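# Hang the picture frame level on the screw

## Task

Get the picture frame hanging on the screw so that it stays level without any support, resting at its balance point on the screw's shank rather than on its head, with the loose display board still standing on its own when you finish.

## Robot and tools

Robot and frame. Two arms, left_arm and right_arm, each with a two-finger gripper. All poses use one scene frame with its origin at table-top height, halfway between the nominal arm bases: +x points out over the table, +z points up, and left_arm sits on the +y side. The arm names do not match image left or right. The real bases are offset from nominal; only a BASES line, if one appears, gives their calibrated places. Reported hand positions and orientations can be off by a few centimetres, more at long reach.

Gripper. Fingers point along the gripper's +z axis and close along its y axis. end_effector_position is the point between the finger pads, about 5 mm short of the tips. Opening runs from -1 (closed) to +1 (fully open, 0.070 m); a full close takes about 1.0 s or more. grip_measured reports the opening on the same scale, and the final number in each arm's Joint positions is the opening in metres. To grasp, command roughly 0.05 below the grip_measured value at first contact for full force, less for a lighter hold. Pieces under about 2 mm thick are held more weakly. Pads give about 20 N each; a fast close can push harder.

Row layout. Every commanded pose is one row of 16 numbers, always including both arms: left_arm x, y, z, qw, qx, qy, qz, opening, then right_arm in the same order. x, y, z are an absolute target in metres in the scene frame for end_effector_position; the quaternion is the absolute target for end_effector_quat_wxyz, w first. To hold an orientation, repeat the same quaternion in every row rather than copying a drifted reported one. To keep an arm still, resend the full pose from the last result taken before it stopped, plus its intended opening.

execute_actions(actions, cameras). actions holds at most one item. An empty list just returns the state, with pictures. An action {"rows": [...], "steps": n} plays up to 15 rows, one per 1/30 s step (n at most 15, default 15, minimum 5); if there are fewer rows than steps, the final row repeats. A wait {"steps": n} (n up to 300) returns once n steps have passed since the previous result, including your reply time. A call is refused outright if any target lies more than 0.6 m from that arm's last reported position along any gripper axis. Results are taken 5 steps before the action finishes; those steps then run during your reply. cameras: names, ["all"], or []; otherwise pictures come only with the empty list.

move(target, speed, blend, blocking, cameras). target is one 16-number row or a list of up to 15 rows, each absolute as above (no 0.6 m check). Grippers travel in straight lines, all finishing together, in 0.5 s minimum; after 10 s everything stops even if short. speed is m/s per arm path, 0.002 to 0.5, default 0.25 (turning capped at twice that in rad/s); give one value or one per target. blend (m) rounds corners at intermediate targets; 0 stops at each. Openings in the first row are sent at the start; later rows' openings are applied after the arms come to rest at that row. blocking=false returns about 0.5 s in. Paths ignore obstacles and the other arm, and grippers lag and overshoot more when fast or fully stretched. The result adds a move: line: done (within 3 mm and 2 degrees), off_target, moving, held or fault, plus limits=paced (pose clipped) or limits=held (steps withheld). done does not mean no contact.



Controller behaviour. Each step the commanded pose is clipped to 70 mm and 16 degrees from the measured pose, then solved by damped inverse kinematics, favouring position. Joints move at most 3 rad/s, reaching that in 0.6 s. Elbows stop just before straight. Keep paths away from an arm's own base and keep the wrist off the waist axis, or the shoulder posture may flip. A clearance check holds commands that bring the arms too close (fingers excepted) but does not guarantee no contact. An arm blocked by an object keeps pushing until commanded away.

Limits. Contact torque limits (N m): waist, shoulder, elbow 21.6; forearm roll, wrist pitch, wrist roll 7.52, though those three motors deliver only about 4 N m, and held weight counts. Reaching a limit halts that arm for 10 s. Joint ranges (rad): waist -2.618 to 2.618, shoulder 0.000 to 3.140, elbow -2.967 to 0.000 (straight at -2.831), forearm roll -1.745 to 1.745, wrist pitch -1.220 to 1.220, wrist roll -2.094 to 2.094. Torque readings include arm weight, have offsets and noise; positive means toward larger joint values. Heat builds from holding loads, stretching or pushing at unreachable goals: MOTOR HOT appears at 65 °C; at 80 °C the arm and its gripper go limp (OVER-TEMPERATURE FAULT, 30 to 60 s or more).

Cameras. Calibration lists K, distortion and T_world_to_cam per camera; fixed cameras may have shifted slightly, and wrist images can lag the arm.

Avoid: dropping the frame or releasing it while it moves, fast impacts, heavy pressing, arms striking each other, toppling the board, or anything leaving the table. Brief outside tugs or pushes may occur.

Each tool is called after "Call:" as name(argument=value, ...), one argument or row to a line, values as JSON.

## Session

Call:
execute_actions(
  actions=[],
  cameras=["all"],
)

Scene clock: 0.00 s of 4500.00 s.
left_arm: end_effector_position=(+0.4202, +0.3387, +0.3327) grip_measured=+0.98 end_effector_quat_wxyz=(+0.569, -0.093, +0.773, -0.263) | right_arm: end_effector_position=(+0.0592, +0.1070, +0.2848) grip_measured=+0.98 end_effector_quat_wxyz=(-0.315, +0.854, -0.247, -0.332)
Joint positions: left_arm=[0.682 1.54 -1.063 -1.578 0.957 1.346 0.069] | right_arm=[1.098 1.584 -1.251 0.984 0.989 -1.935 0.069]
Joint torques (N m): no reading
Motor temperatures (°C): left_arm=[30 31 32 31 35 29] | right_arm=[29 30 32 34 37 31]
Hand target: left_arm +0.4202, +0.3387, +0.3327; +0.569, -0.093, +0.773, -0.263 | right_arm +0.0592, +0.1070, +0.2848; -0.315, +0.854, -0.247, -0.332
camera_calibration:
cam_left_wrist: T_world_to_cam=[[-0.138706, -0.855818, 0.498333, 0.185907], [-0.798703, -0.200837, -0.56722, 0.592892], [0.585521, -0.476697, -0.655687, 0.255288], [0, 0, 0, 1]] pos_world=[0.349855, 0.399872, 0.411046]
cam_right_wrist: T_world_to_cam=[[0.659874, 0.664269, 0.351161, -0.209506], [0.748517, -0.621891, -0.230161, 0.0814786], [0.0654945, 0.414727, -0.907586, 0.32858], [0, 0, 0, 1]] pos_world=[0.0557395, 0.0535684, 0.390538]

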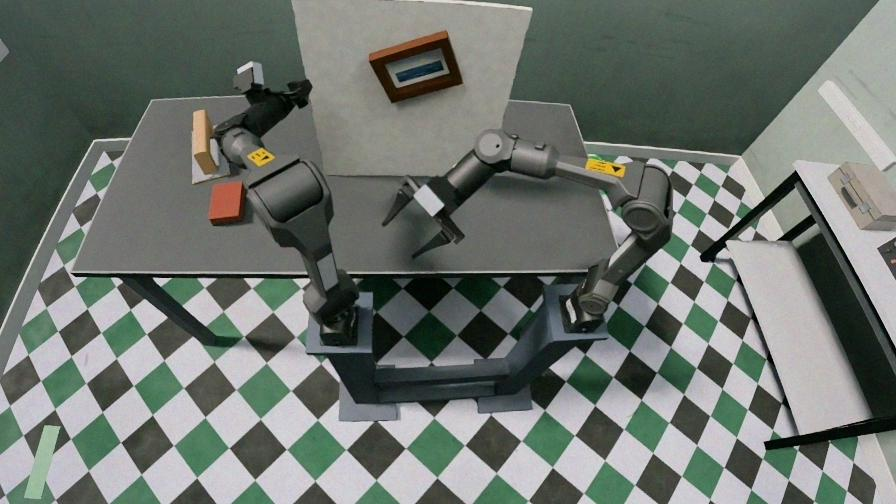

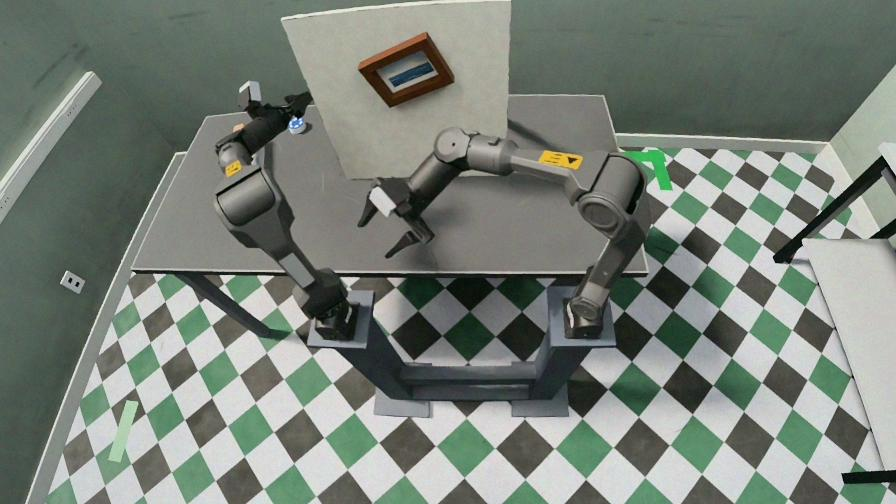

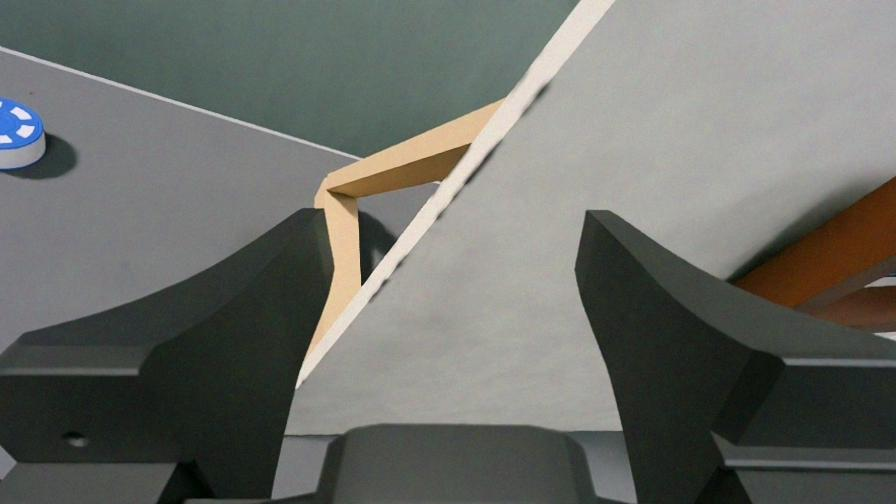

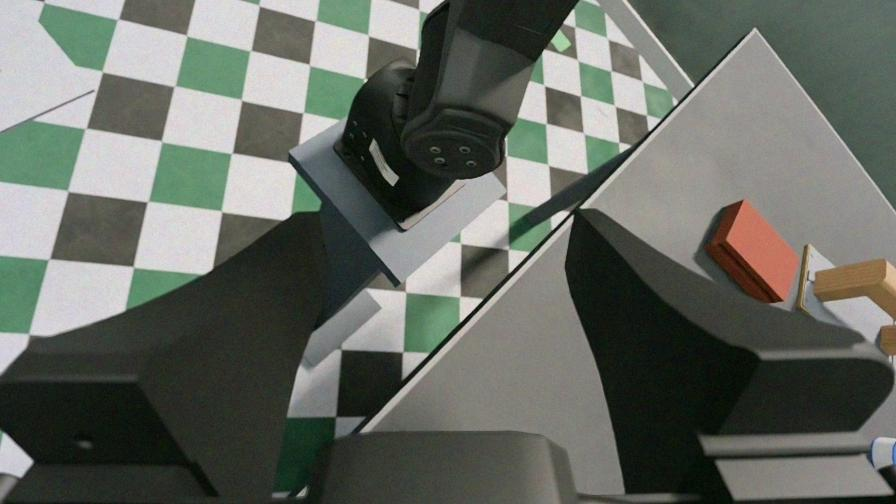

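Call:
execute_actions(
  actions=[],
  cameras=["cam_head_left","cam_head_right","cam_left_wrist","cam_right_wrist"],
)

Scene clock: 1.63 s of 4500.00 s.
left_arm: end_effector_position=(+0.4202, +0.3387, +0.3327) grip_measured=+0.98 end_effector_quat_wxyz=(+0.569, -0.093, +0.773, -0.263) | right_arm: end_effector_position=(+0.0592, +0.1070, +0.2848) grip_measured=+0.98 end_effector_quat_wxyz=(-0.315, +0.854, -0.247, -0.332)
Joint positions: left_arm=[0.682 1.54 -1.063 -1.578 0.957 1.346 0.069] | right_arm=[1.098 1.584 -1.251 0.984 0.989 -1.935 0.069]
Joint torques (N m): left_arm=[-0.18 -5.89 -2.78 -0.7 0.28 -0.05] | right_arm=[0.06 -5.73 -4.05 0.74 -0.08 0.1]
Motor temperatures (°C): left_arm=[30 31 32 31 35 29] | right_arm=[29 30 32 34 37 31]
Hand target: left_arm +0.4202, +0.3387, +0.3327; +0.569, -0.093, +0.773, -0.263 | right_arm +0.0592, +0.1070, +0.2848; -0.315, +0.854, -0.247, -0.332
Steps of this call (1-49: nothing new was sent). Readings (end_effector_position of left_arm | right_arm):
1: (+0.4202, +0.3387, +0.3327) | (+0.0592, +0.1070, +0.2848)
2: (+0.4202, +0.3387, +0.3327) | (+0.0592, +0.1070, +0.2848)
4: (+0.4202, +0.3387, +0.3327) | (+0.0592, +0.1070, +0.2848)
8: (+0.4202, +0.3387, +0.3327) | (+0.0592, +0.1070, +0.2848)
49: the state above
camera_calibration:
cam_left_wrist: T_world_to_cam=[[-0.138706, -0.855818, 0.498333, 0.185907], [-0.798703, -0.200837, -0.56722, 0.592892], [0.585521, -0.476697, -0.655687, 0.255288], [0, 0, 0, 1]] pos_world=[0.349855, 0.399872, 0.411046]
cam_right_wrist: T_world_to_cam=[[0.659874, 0.664269, 0.351161, -0.209506], [0.748517, -0.621891, -0.230161, 0.0814786], [0.0654945, 0.414727, -0.907586, 0.32858], [0, 0, 0, 1]] pos_world=[0.0557395, 0.0535684, 0.390538]

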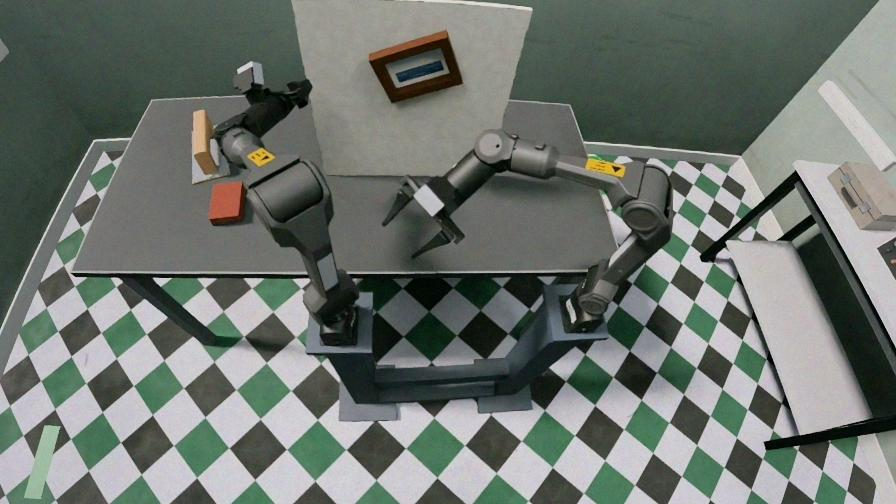

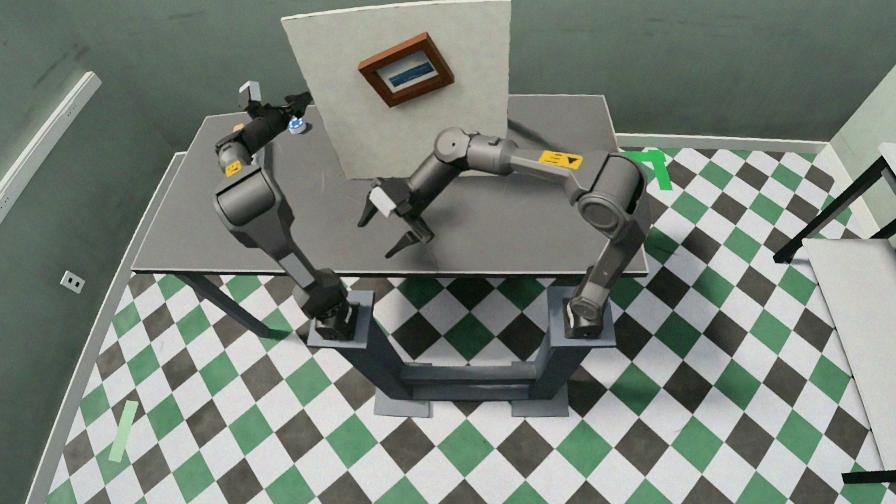

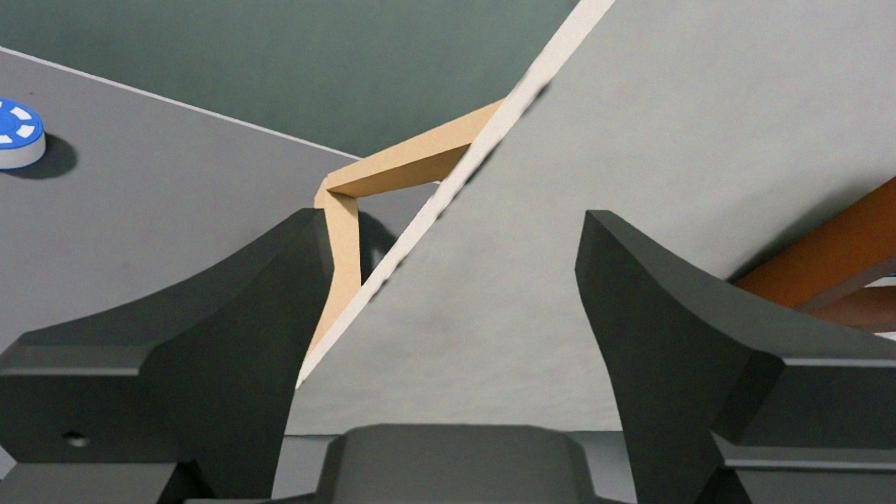

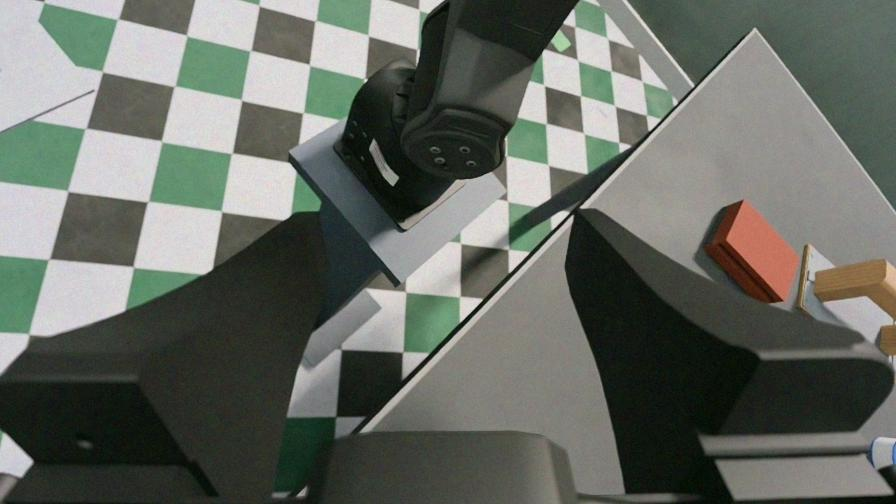

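Call:
move(
  target=[0.40,0.30,0.43,0.2706,-0.2706,0.6533,-0.6533,0.98,0.33,-0.18,0.32,0.6964,-0.1228,0.6964,0.1228,0.98],
  speed=0.25,
)

Scene clock: 13.40 s of 4500.00 s.
left_arm: end_effector_position=(+0.4003, +0.2996, +0.4303) grip_measured=+0.98 end_effector_quat_wxyz=(+0.348, -0.360, +0.625, -0.599) | right_arm: end_effector_position=(+0.3300, -0.1802, +0.3196) grip_measured=+0.98 end_effector_quat_wxyz=(+0.591, -0.164, +0.779, +0.131)
Joint positions: left_arm=[0.709 1.496 -1.254 -1.584 1.223 0.154 0.069] | right_arm=[0.305 1.009 -0.624 1.751 0.141 -1.781 0.069]
Joint torques (N m): left_arm=[-0.64 -6.15 -2.39 -0.8 -0.09 0.11] | right_arm=[0.53 -2.73 -4.95 -0.02 0.07 0.23]
Motor temperatures (°C): left_arm=[30 31 32 32 35 29] | right_arm=[29 30 33 34 37 31]
Hand target: left_arm +0.4003, +0.2996, +0.4300; +0.349, -0.360, +0.625, -0.598 | right_arm +0.3299, -0.1802, +0.3204; +0.592, -0.164, +0.778, +0.131
Off the commanded pose: left_arm 0.001 m, 15 deg | right_arm 0.000 m, 16 deg; orientation clipped.
joint sent to its limit (left arm) — joint 5 (wrist pitch), upper limit.
joint sent to its limit (right arm) — joint 4 (forearm roll), upper limit.
Kept back: nothing.
move: off_target (left_arm, right_arm); limits=paced
camera_calibration:
cam_left_wrist: T_world_to_cam=[[0.0472841, -0.045787, 0.997832, -0.431036], [-0.89796, -0.439508, 0.022384, 0.48206], [0.43753, -0.897071, -0.0618967, 0.241965], [0, 0, 0, 1]] pos_world=[0.347385, 0.409193, 0.434288]
cam_right_wrist: T_world_to_cam=[[0.391434, -0.919113, -0.0448378, -0.279826], [-0.746253, -0.288552, -0.59987, 0.379625], [0.53841, 0.26827, -0.79884, 0.244336], [0, 0, 0, 1]] pos_world=[0.261277, -0.213198, 0.410364]

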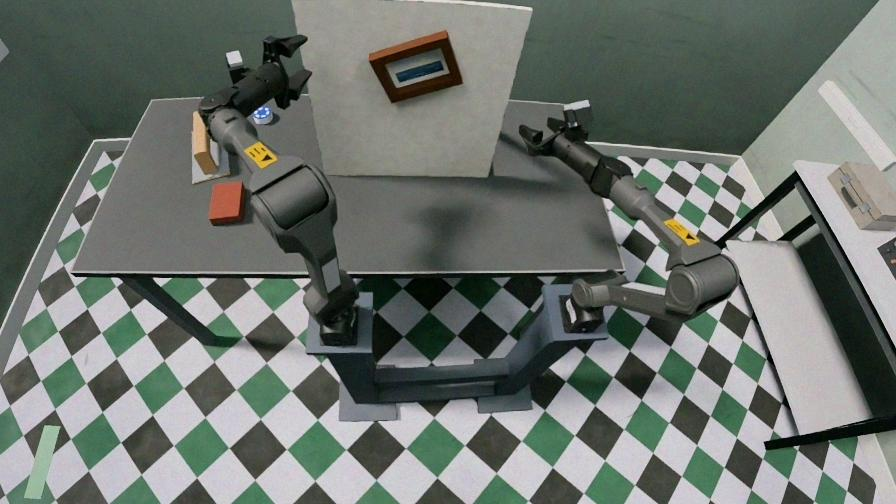

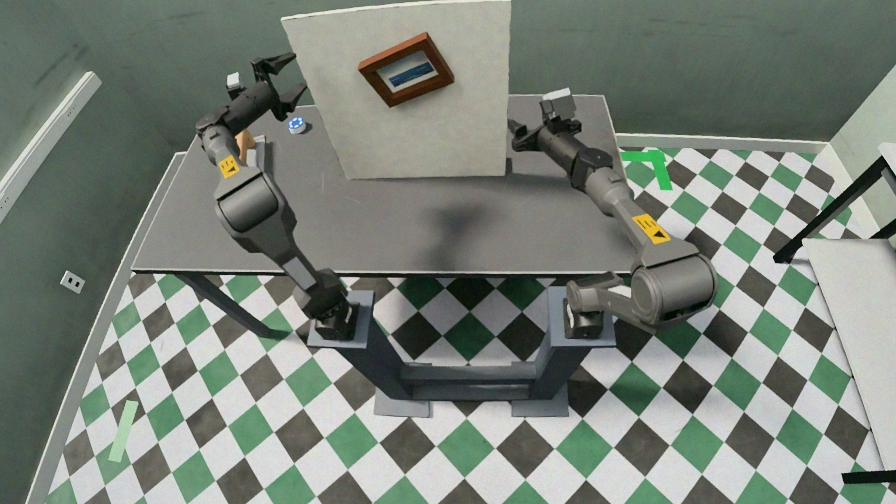

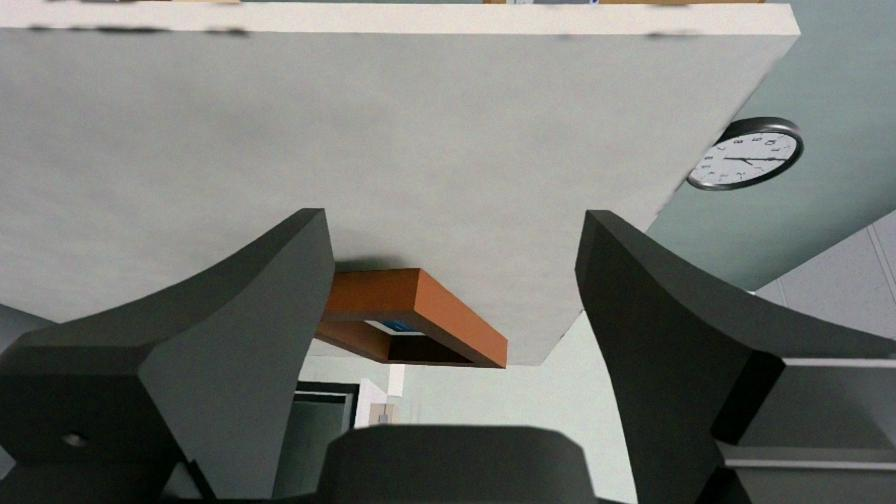

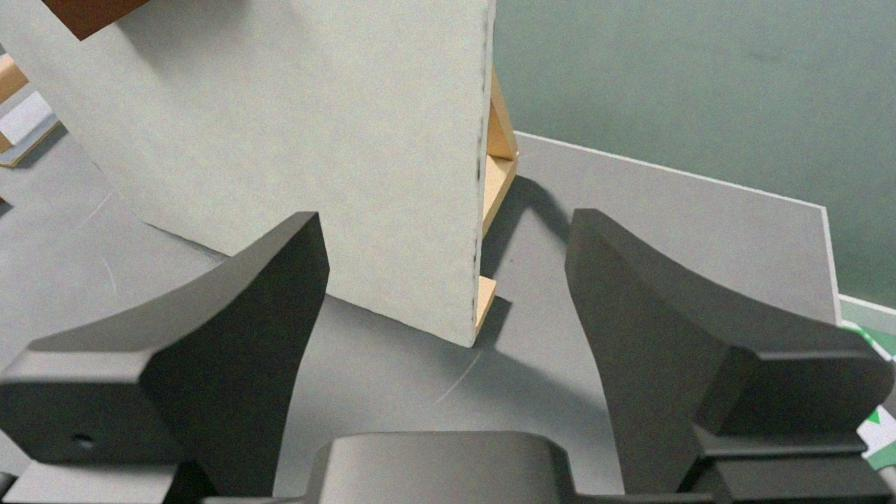

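Call:
zoom_image(
  camera="cam_left_wrist",
  region=[300, 210, 540, 390],
)

Call:
move(
  target=[0.40,0.33,0.43,0.2988,-0.2988,0.6409,-0.6409,0.98,0.33,-0.18,0.32,0.4190,-0.1183,0.8985,0.0552,0.98],
  speed=0.2,
)

Scaled by 2.100 from the camera's 896x504 image, which has a finer 1280x720 frame.

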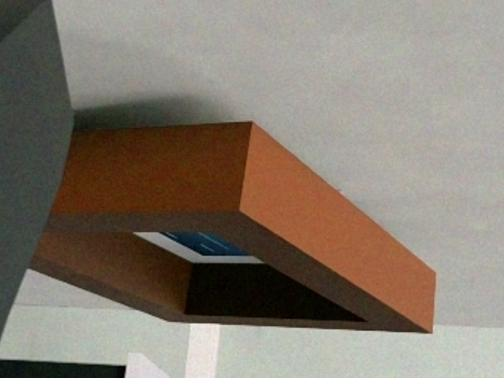

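Scene clock: 15.97 s of 4500.00 s.
left_arm: end_effector_position=(+0.4003, +0.3296, +0.4297) grip_measured=+0.98 end_effector_quat_wxyz=(+0.368, -0.380, +0.613, -0.588) | right_arm: end_effector_position=(+0.3301, -0.1801, +0.3195) grip_measured=+0.98 end_effector_quat_wxyz=(+0.583, -0.092, +0.806, +0.045)
Joint positions: left_arm=[0.773 1.519 -1.276 -1.586 1.223 0.156 0.069] | right_arm=[0.671 1.047 -0.689 1.75 -0.439 -1.651 0.069]
Joint torques (N m): left_arm=[-0.39 -5.01 -3.43 -0.93 0.1 -0.04] | right_arm=[0.46 -1.09 -4.86 -0.4 -0.06 0.25]
Motor temperatures (°C): left_arm=[30 31 32 32 35 29] | right_arm=[29 30 33 34 37 31]
Hand target: left_arm +0.4003, +0.3297, +0.4300; +0.368, -0.379, +0.612, -0.588 | right_arm +0.3301, -0.1799, +0.3196; +0.583, -0.091, +0.806, +0.045
Off the commanded pose: left_arm 0.001 m, 14 deg | right_arm 0.000 m, 22 deg; orientation clipped.
joint sent to its limit (left arm) — joint 5 (wrist pitch), upper limit.
joint sent to its limit (right arm) — joint 4 (forearm roll), upper limit.
Kept back: nothing.
move: off_target (left_arm, right_arm); limits=paced
camera_calibration:
cam_left_wrist: T_world_to_cam=[[0.048944, -0.0408713, 0.997965, -0.431415], [-0.867879, -0.496277, 0.0222393, 0.502021], [0.494358, -0.867202, -0.0597611, 0.235283], [0, 0, 0, 1]] pos_world=[0.340495, 0.435547, 0.433434]
cam_right_wrist: T_world_to_cam=[[0.178893, -0.983868, 0.000698736, -0.235837], [-0.815553, -0.148686, -0.559255, 0.414836], [0.550337, 0.099477, -0.828995, 0.219505], [0, 0, 0, 1]] pos_world=[0.259708, -0.192188, 0.414132]

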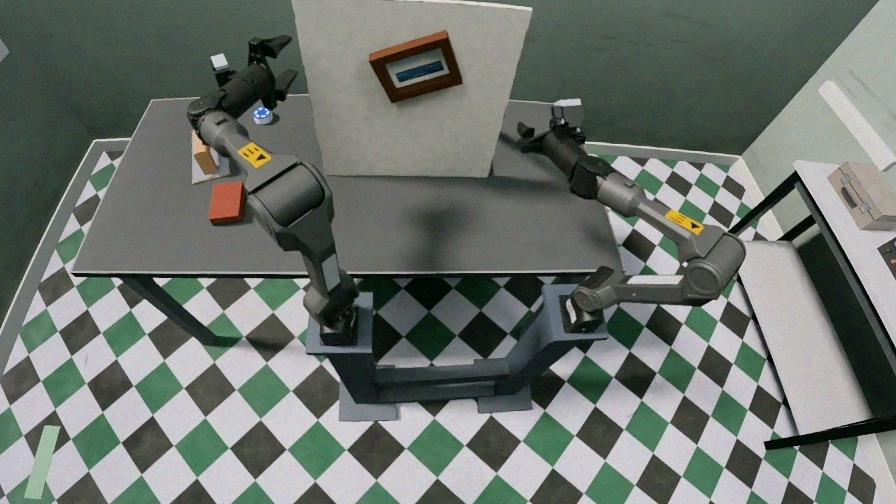

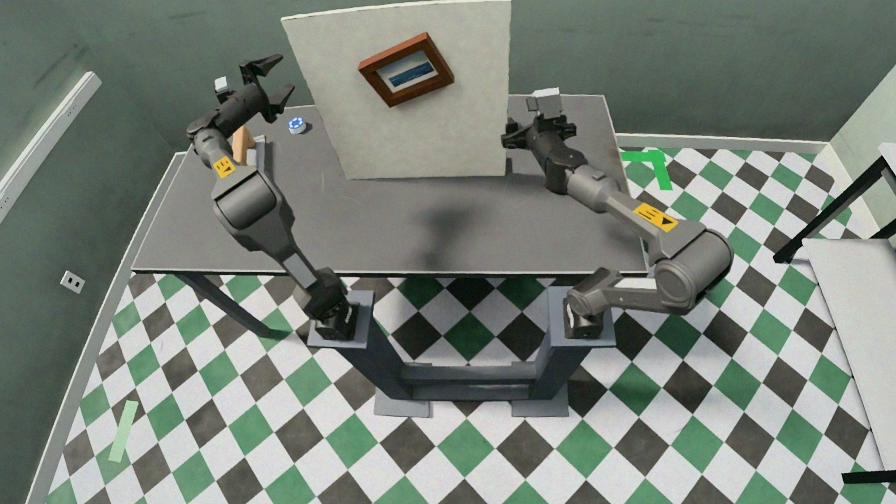

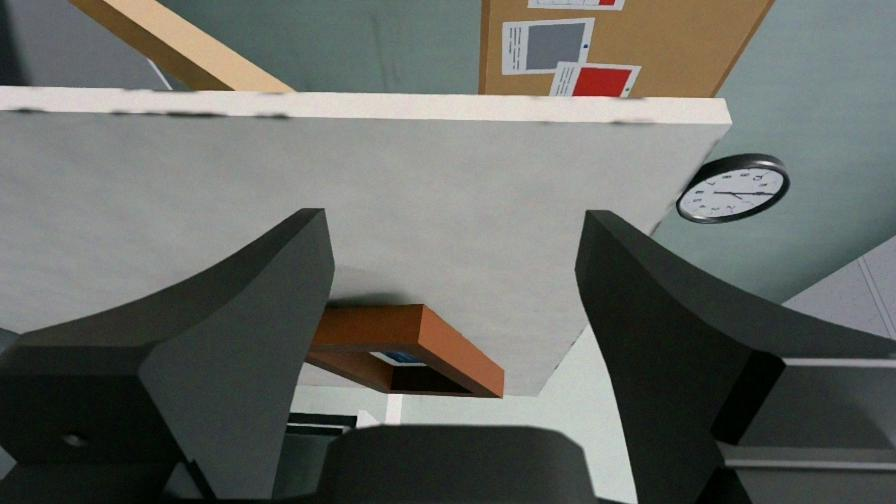

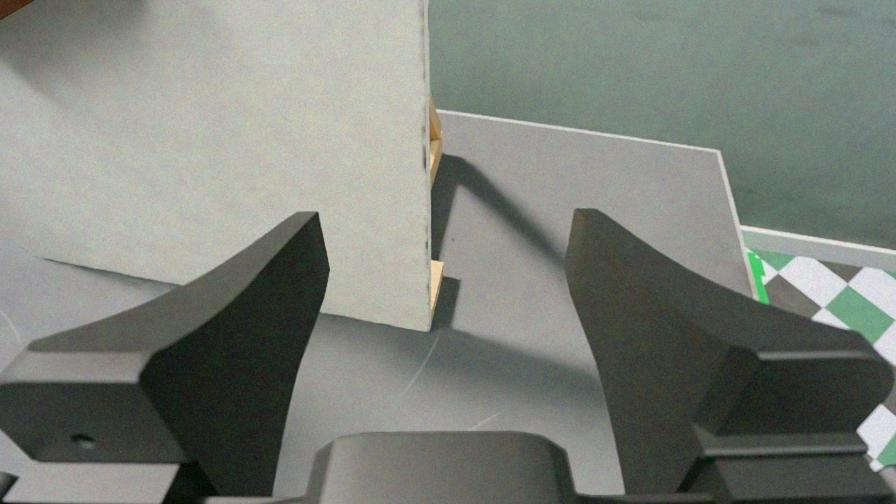

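Call:
move(
  target=[
    [0.42,0.24,0.44,0.2649,-0.2649,0.6556,-0.6556,0.98,0.33,-0.16,0.36,0.8529,-0.0868,0.4924,0.1504,0.98],
    [0.43,0.20,0.44,0.2649,-0.2649,0.6556,-0.6556,0.98,0.275,-0.06,0.31,0.683,-0.683,0.183,-0.183,0.98],
  ],
  speed=0.2,
)

Scene clock: 26.50 s of 4500.00 s.
left_arm: end_effector_position=(+0.4299, +0.1998, +0.4398) grip_measured=+0.98 end_effector_quat_wxyz=(+0.266, -0.267, +0.655, -0.655) | right_arm: end_effector_position=(+0.2749, -0.0599, +0.3100) grip_measured=+0.98 end_effector_quat_wxyz=(+0.683, -0.683, +0.183, -0.183)
Joint positions: left_arm=[0.428 1.598 -1.373 -1.62 1.223 0.146 0.069] | right_arm=[0.354 1.271 -0.494 -0.941 -0.95 -0.899 0.069]
Joint torques (N m): left_arm=[-0.36 -5.41 -3.34 -1.01 0.07 0.11] | right_arm=[-0.25 -3.11 -3.89 0.66 -0.75 0.18]
Motor temperatures (°C): left_arm=[30 31 32 32 34 29] | right_arm=[29 30 33 34 37 31]
Hand target: left_arm +0.4301, +0.1998, +0.4400; +0.267, -0.267, +0.655, -0.655 | right_arm +0.2750, -0.0600, +0.3100; +0.683, -0.683, +0.183, -0.183
Off the commanded pose: left_arm 0.000 m, 0 deg | right_arm 0.000 m, 0 deg.
joint sent to its limit (left arm) — joint 5 (wrist pitch), upper limit.
Kept back: nothing.
move: done
camera_calibration:
cam_left_wrist: T_world_to_cam=[[0.00969954, -0.0249886, 0.999641, -0.435314], [-0.983986, -0.178174, 0.00509371, 0.457005], [0.177983, -0.983682, -0.0263166, 0.253285], [0, 0, 0, 1]] pos_world=[0.408828, 0.3197, 0.439496]
cam_right_wrist: T_world_to_cam=[[0.0279951, -0.0270226, 0.999243, -0.318431], [0.38086, -0.923945, -0.0356566, -0.155255], [0.924209, 0.38157, -0.0155741, -0.10802], [0, 0, 0, 1]] pos_world=[0.167878, -0.110835, 0.310972]

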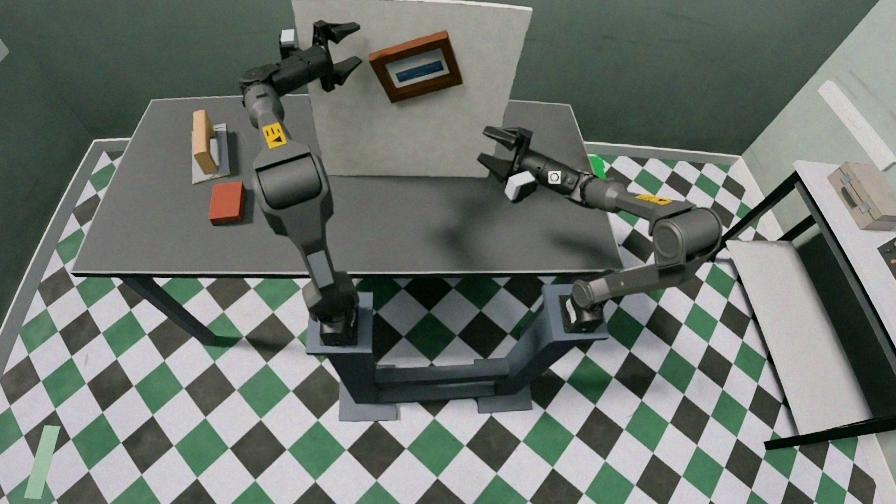

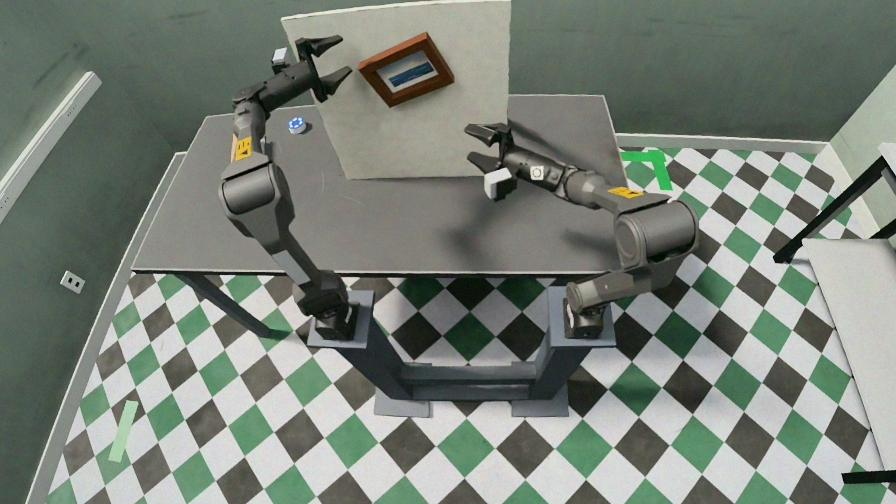

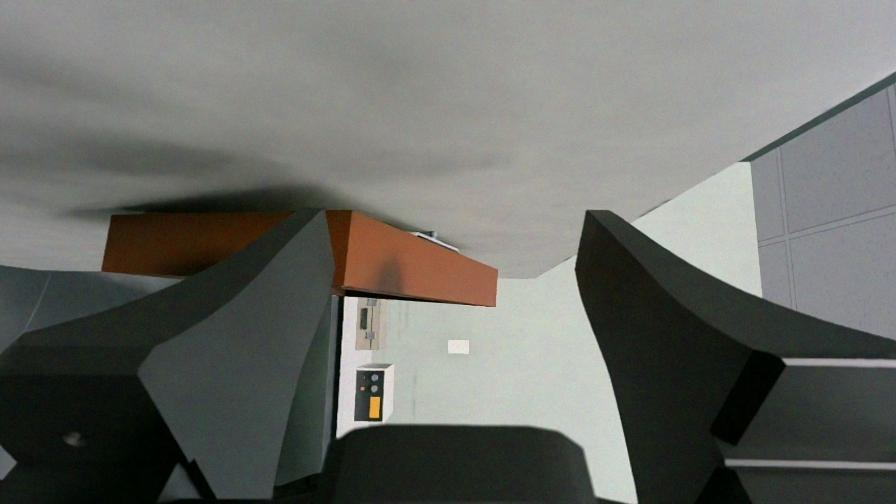

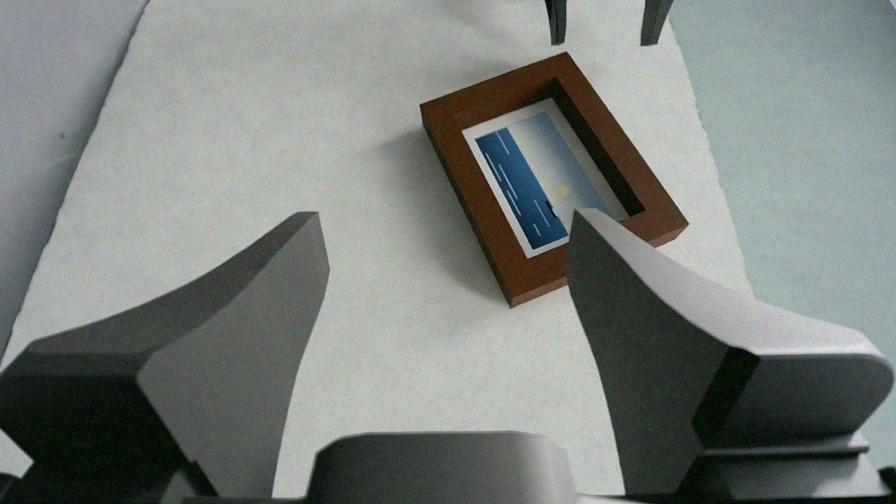

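Call:
zoom_image(
  camera="cam_left_wrist",
  region=[380, 200, 500, 290],
)

Scaled by 4.200 from the camera's 896x504 image, which has a finer 1280x720 frame.

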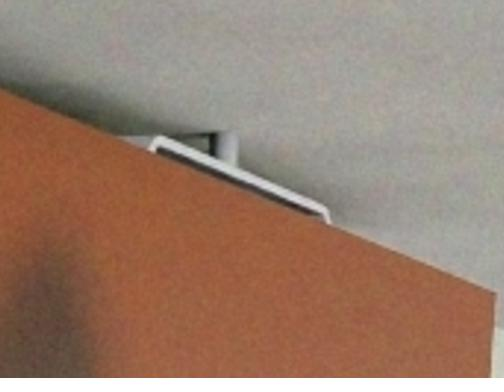

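Call:
zoom_image(
  camera="cam_left_wrist",
  region=[400, 222, 464, 258],
)

Call:
zoom_image(
  camera="cam_right_wrist",
  region=[400, 40, 700, 320],
)

Scaled by 7.875 from the camera's 896x504 image, which has a finer 1280x720 frame.

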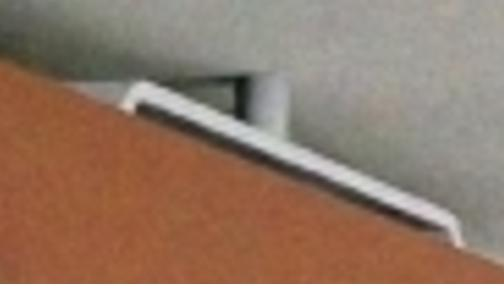

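Scaled by 1.680 from the camera's 896x504 image, which has a finer 1280x720 frame.

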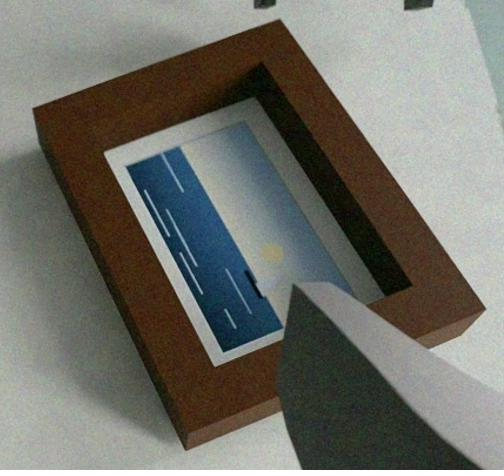

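Call:
move(
  target=[0.41,0.25,0.44,0.2649,-0.2649,0.6556,-0.6556,0.98,0.1995,0.1022,0.40,0.70106,-0.70106,0.0923,-0.0923,0.98],
  speed=0.25,
  cameras=[],
)

Scene clock: 35.80 s of 4500.00 s.
left_arm: end_effector_position=(+0.4101, +0.2500, +0.4404) grip_measured=+0.98 end_effector_quat_wxyz=(+0.311, -0.316, +0.640, -0.627) | right_arm: end_effector_position=(+0.1995, +0.1025, +0.4003) grip_measured=+0.98 end_effector_quat_wxyz=(+0.701, -0.701, +0.092, -0.092)
Joint positions: left_arm=[0.577 1.513 -1.295 -1.598 1.223 0.135 0.069] | right_arm=[1 1.389 -0.99 -0.846 -0.453 -0.779 0.069]
Joint torques (N m): left_arm=[-0.64 -6.01 -2.55 -0.79 0.11 -0.06] | right_arm=[-0.47 -4.98 -3.93 0.46 -0.58 -0.03]
Motor temperatures (°C): left_arm=[30 31 32 32 34 29] | right_arm=[29 30 33 34 38 31]
Hand target: left_arm +0.4102, +0.2496, +0.4400; +0.311, -0.316, +0.641, -0.627 | right_arm +0.1995, +0.1022, +0.4000; +0.701, -0.701, +0.092, -0.092
Off the commanded pose: left_arm 0.000 m, 9 deg | right_arm 0.000 m, 0 deg.
joint sent to its limit (left arm) — joint 5 (wrist pitch), upper limit.
Kept back: nothing.
move: off_target (left_arm)
No camera images: "cameras" was empty.

Call:
move(
  target=[
    [0.41,0.25,0.44,0.311,-0.316,0.641,-0.627,0.98,0.194,0.081,0.303,0.53271,-0.83618,0.11008,-0.07013,0.98],
    [0.41,0.25,0.44,0.311,-0.316,0.641,-0.627,0.98,0.271,0.0416,0.303,0.50649,-0.79502,0.28154,-0.17935,0.98],
    [0.41,0.25,0.44,0.311,-0.316,0.641,-0.627,0.98,0.320,-0.016,0.303,0.46532,-0.73040,0.42170,-0.26866,0.98],
  ],
  speed=0.25,
  blend=0.02,
  cameras=[],
)

Scene clock: 39.67 s of 4500.00 s.
left_arm: end_effector_position=(+0.4101, +0.2500, +0.4402) grip_measured=+0.98 end_effector_quat_wxyz=(+0.311, -0.316, +0.641, -0.627) | right_arm: end_effector_position=(+0.3200, -0.0161, +0.3034) grip_measured=+0.98 end_effector_quat_wxyz=(-0.465, +0.730, -0.422, +0.269)
Joint positions: left_arm=[0.577 1.513 -1.295 -1.597 1.223 0.135 0.069] | right_arm=[0.975 1.386 -0.973 -1.224 0.412 -0.186 0.069]
Joint torques (N m): left_arm=[0.33 -5.75 -2.6 -0.76 0.17 0.08] | right_arm=[0.12 -3.73 -4.25 -0.46 -0.3 0.21]
Motor temperatures (°C): left_arm=[30 31 32 32 34 29] | right_arm=[29 30 33 34 38 31]
Hand target: left_arm +0.4100, +0.2499, +0.4400; +0.311, -0.316, +0.641, -0.627 | right_arm +0.3200, -0.0160, +0.3030; -0.465, +0.730, -0.422, +0.269
Off the commanded pose: left_arm 0.000 m, 0 deg | right_arm 0.000 m, 0 deg.
joint sent to its limit (left arm) — joint 5 (wrist pitch), upper limit.
Kept back: nothing.
move: done
No camera images: "cameras" was empty.

Call:
move(
  target=[0.41,0.25,0.44,0.311,-0.316,0.641,-0.627,0.98,0.35,0.0597,0.4307,0.45222,-0.65186,0.34699,-0.50019,0.98],
  speed=0.2,
  cameras=["cam_left_wrist","cam_right_wrist"],
)

Scene clock: 42.57 s of 4500.00 s.
left_arm: end_effector_position=(+0.4101, +0.2500, +0.4402) grip_measured=+0.98 end_effector_quat_wxyz=(+0.311, -0.316, +0.641, -0.627) | right_arm: end_effector_position=(+0.3503, +0.0598, +0.4311) grip_measured=+0.98 end_effector_quat_wxyz=(-0.452, +0.652, -0.347, +0.501)
Joint positions: left_arm=[0.577 1.513 -1.295 -1.597 1.223 0.135 0.069] | right_arm=[1.214 1.729 -1.58 -1.504 0.943 -0.336 0.069]
Joint torques (N m): left_arm=[0.46 -6.55 -2.3 -0.77 0.21 0.09] | right_arm=[0.09 -7.65 -3.74 -0.84 -0.01 0.36]
Motor temperatures (°C): left_arm=[30 31 32 32 34 29] | right_arm=[29 30 33 34 37 31]
Hand target: left_arm +0.4100, +0.2499, +0.4400; +0.311, -0.316, +0.641, -0.627 | right_arm +0.3500, +0.0597, +0.4307; -0.452, +0.652, -0.347, +0.500
Off the commanded pose: left_arm 0.000 m, 0 deg | right_arm 0.000 m, 0 deg.
joint sent to its limit (left arm) — joint 5 (wrist pitch), upper limit.
Kept back: nothing.
move: done
camera_calibration:
cam_left_wrist: T_world_to_cam=[[0.0266479, -0.0372641, 0.99895, -0.437785], [-0.947534, -0.319376, 0.0133625, 0.463115], [0.318543, -0.946895, -0.0438197, 0.24706], [0, 0, 0, 1]] pos_world=[0.371784, 0.365534, 0.441964]
cam_right_wrist: T_world_to_cam=[[-0.000232232, 0.312479, 0.949925, -0.427417], [-0.385235, -0.876636, 0.288276, 0.0567628], [0.922818, -0.365877, 0.120581, -0.234977], [0, 0, 0, 1]] pos_world=[0.238609, 0.0973463, 0.417985]
Images, in order (width x height): cam_left_wrist 896x504, cam_right_wrist 896x504.

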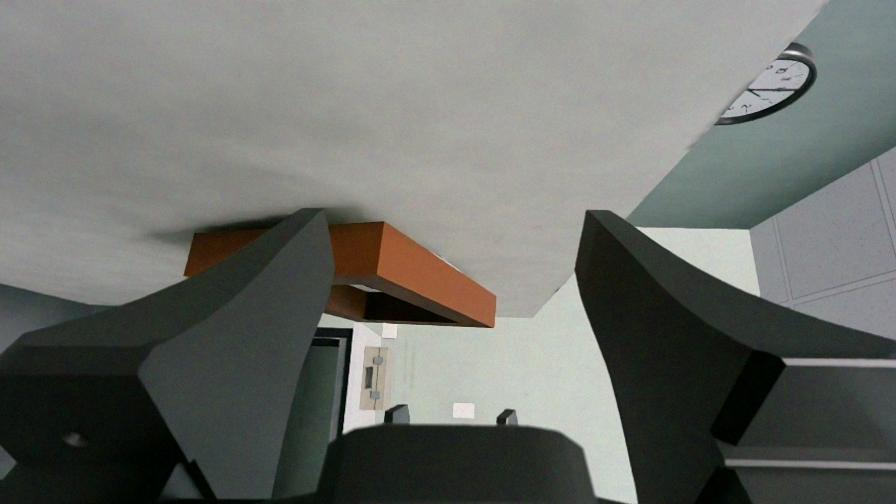

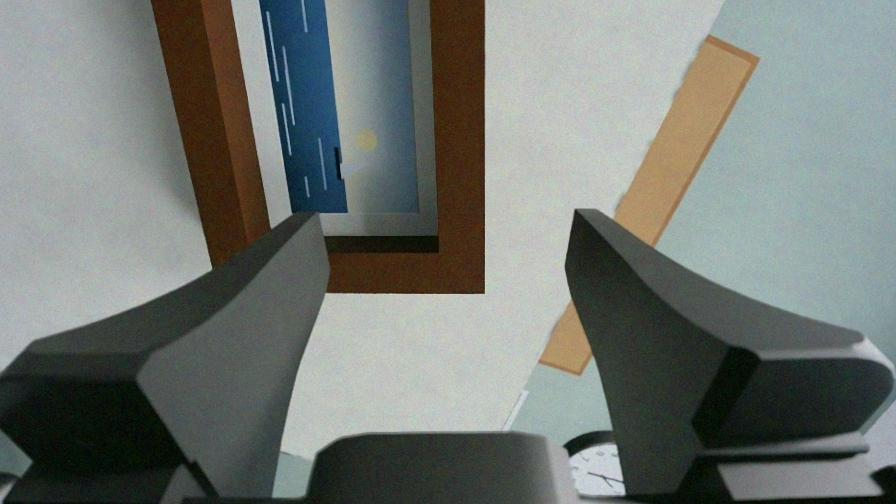

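Call:
zoom_image(
  camera="cam_right_wrist",
  region=[400, 0, 520, 300],
)

Call:
zoom_image(
  camera="cam_right_wrist",
  region=[140, 0, 300, 280],
)

Scaled by 1.680 from the camera's 896x504 image, which has a finer 1280x720 frame.

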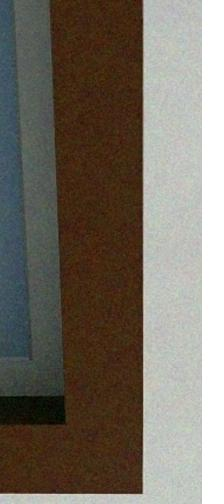

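Scaled by 1.800 from the camera's 896x504 image, which has a finer 1280x720 frame.

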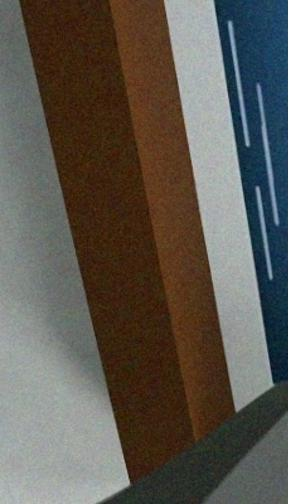

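Call:
move(
  target=[0.41,0.25,0.44,0.311,-0.316,0.641,-0.627,0.98,0.3902,0.0826,0.4277,0.45222,-0.65186,0.34699,-0.50019,0.98],
  speed=0.12,
  cameras=["cam_left_wrist","cam_right_wrist"],
)

Scene clock: 46.50 s of 4500.00 s.
left_arm: end_effector_position=(+0.4101, +0.2500, +0.4402) grip_measured=+0.98 end_effector_quat_wxyz=(+0.311, -0.316, +0.641, -0.627) | right_arm: end_effector_position=(+0.3906, +0.0828, +0.4273) grip_measured=+0.98 end_effector_quat_wxyz=(-0.452, +0.652, -0.347, +0.500)
Joint positions: left_arm=[0.577 1.513 -1.295 -1.597 1.223 0.135 0.069] | right_arm=[1.136 1.872 -1.768 -1.466 0.868 -0.402 0.069]
Joint torques (N m): left_arm=[0.38 -6.58 -2.36 -0.84 0.25 0.05] | right_arm=[0.7 -9.23 -3.74 -0.99 0.04 0.31]
Motor temperatures (°C): left_arm=[30 32 32 32 34 29] | right_arm=[29 30 33 34 37 31]
Hand target: left_arm +0.4100, +0.2499, +0.4400; +0.311, -0.316, +0.641, -0.627 | right_arm +0.3902, +0.0826, +0.4277; -0.452, +0.652, -0.347, +0.500
Off the commanded pose: left_arm 0.000 m, 0 deg | right_arm 0.001 m, 0 deg.
joint sent to its limit (left arm) — joint 5 (wrist pitch), upper limit.
Kept back: nothing.
move: done
camera_calibration:
cam_left_wrist: T_world_to_cam=[[0.0266479, -0.0372641, 0.99895, -0.437785], [-0.947534, -0.319376, 0.0133625, 0.463115], [0.318543, -0.946895, -0.0438197, 0.24706], [0, 0, 0, 1]] pos_world=[0.371784, 0.365534, 0.441964]
cam_right_wrist: T_world_to_cam=[[0.00085258, 0.313114, 0.949715, -0.431447], [-0.384619, -0.876556, 0.28934, 0.0928907], [0.923075, -0.365525, 0.119682, -0.263111], [0, 0, 0, 1]] pos_world=[0.278967, 0.120342, 0.414364]
Images, in order (width x height): cam_left_wrist 896x504, cam_right_wrist 896x504.

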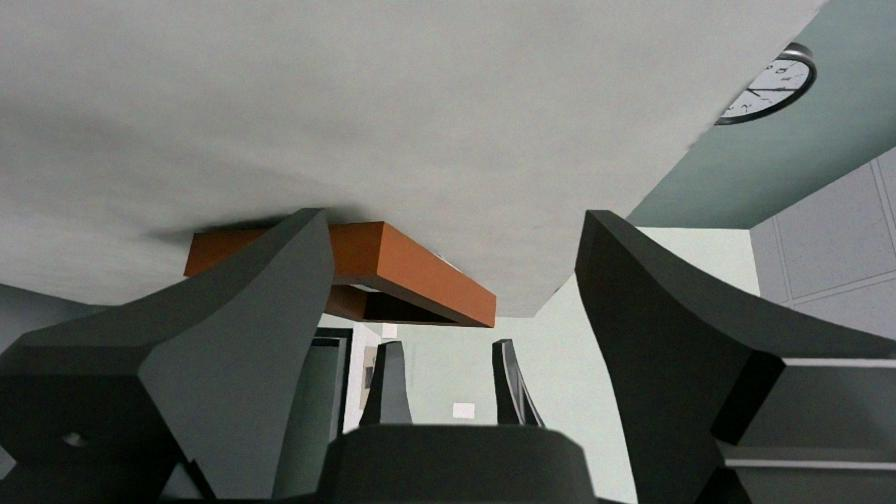

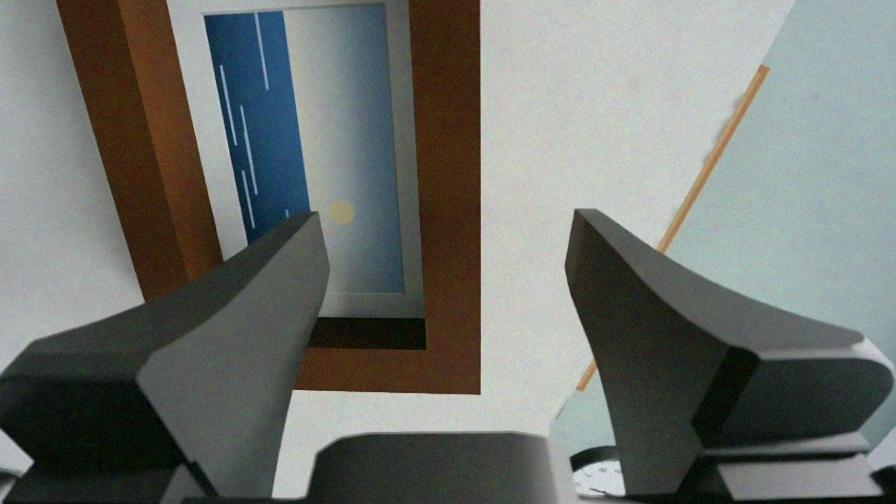

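Call:
move(
  target=[0.41,0.25,0.44,0.311,-0.316,0.641,-0.627,0.98,0.4245,0.0912,0.4244,0.45222,-0.65186,0.34699,-0.50019,0.98],
  speed=0.06,
  cameras=["cam_left_wrist","cam_right_wrist"],
)

Scene clock: 48.00 s of 4500.00 s.
left_arm: end_effector_position=(+0.4101, +0.2500, +0.4402) grip_measured=+0.98 end_effector_quat_wxyz=(+0.311, -0.316, +0.641, -0.627) | right_arm: end_effector_position=(+0.4250, +0.0912, +0.4242) grip_measured=+0.98 end_effector_quat_wxyz=(-0.452, +0.652, -0.347, +0.500)
Joint positions: left_arm=[0.577 1.513 -1.295 -1.597 1.223 0.135 0.069] | right_arm=[1.068 1.969 -1.904 -1.423 0.805 -0.465 0.069]
Joint torques (N m): left_arm=[0.31 -6.62 -2.32 -0.84 0.26 0.06] | right_arm=[0.7 -9.73 -3.98 -0.91 -0.06 0.26]
Motor temperatures (°C): left_arm=[30 32 32 32 34 29] | right_arm=[29 30 33 34 37 31]
Hand target: left_arm +0.4100, +0.2499, +0.4400; +0.311, -0.316, +0.641, -0.627 | right_arm +0.4245, +0.0912, +0.4244; -0.452, +0.652, -0.347, +0.500
Off the commanded pose: left_arm 0.000 m, 0 deg | right_arm 0.001 m, 0 deg.
joint sent to its limit (left arm) — joint 5 (wrist pitch), upper limit.
Kept back: nothing.
move: done
camera_calibration:
cam_left_wrist: T_world_to_cam=[[0.0266479, -0.0372641, 0.99895, -0.437785], [-0.947534, -0.319376, 0.0133625, 0.463115], [0.318543, -0.946895, -0.0438197, 0.24706], [0, 0, 0, 1]] pos_world=[0.371784, 0.365534, 0.441964]
cam_right_wrist: T_world_to_cam=[[0.000684692, 0.312794, 0.949821, -0.431058], [-0.384805, -0.8766, 0.288959, 0.114604], [0.922998, -0.365693, 0.119764, -0.291337], [0, 0, 0, 1]] pos_world=[0.313299, 0.128754, 0.411204]
Images, in order (width x height): cam_left_wrist 896x504, cam_right_wrist 896x504.

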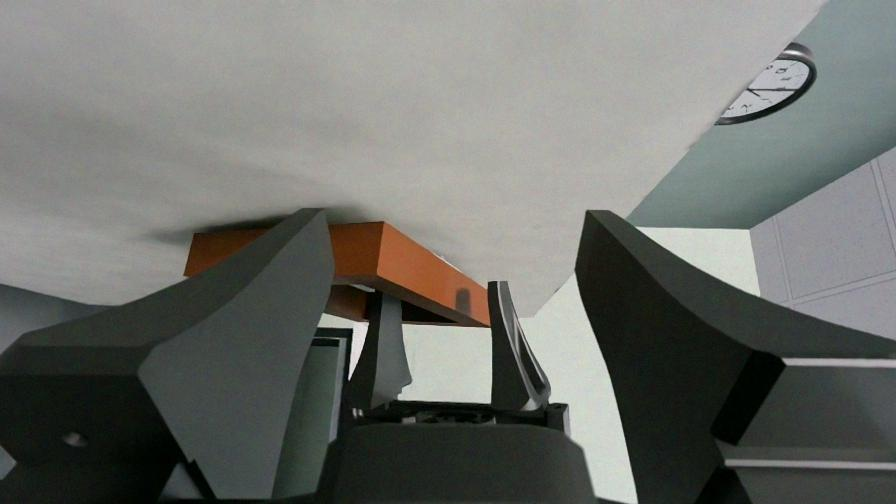

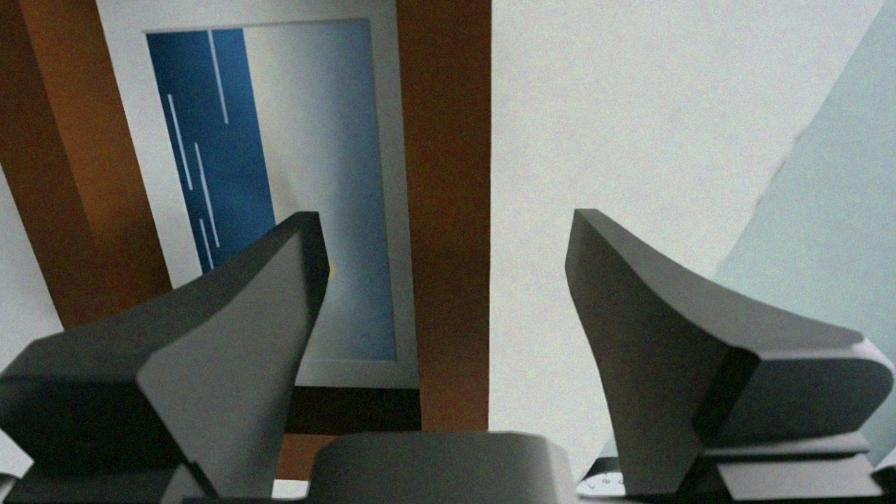

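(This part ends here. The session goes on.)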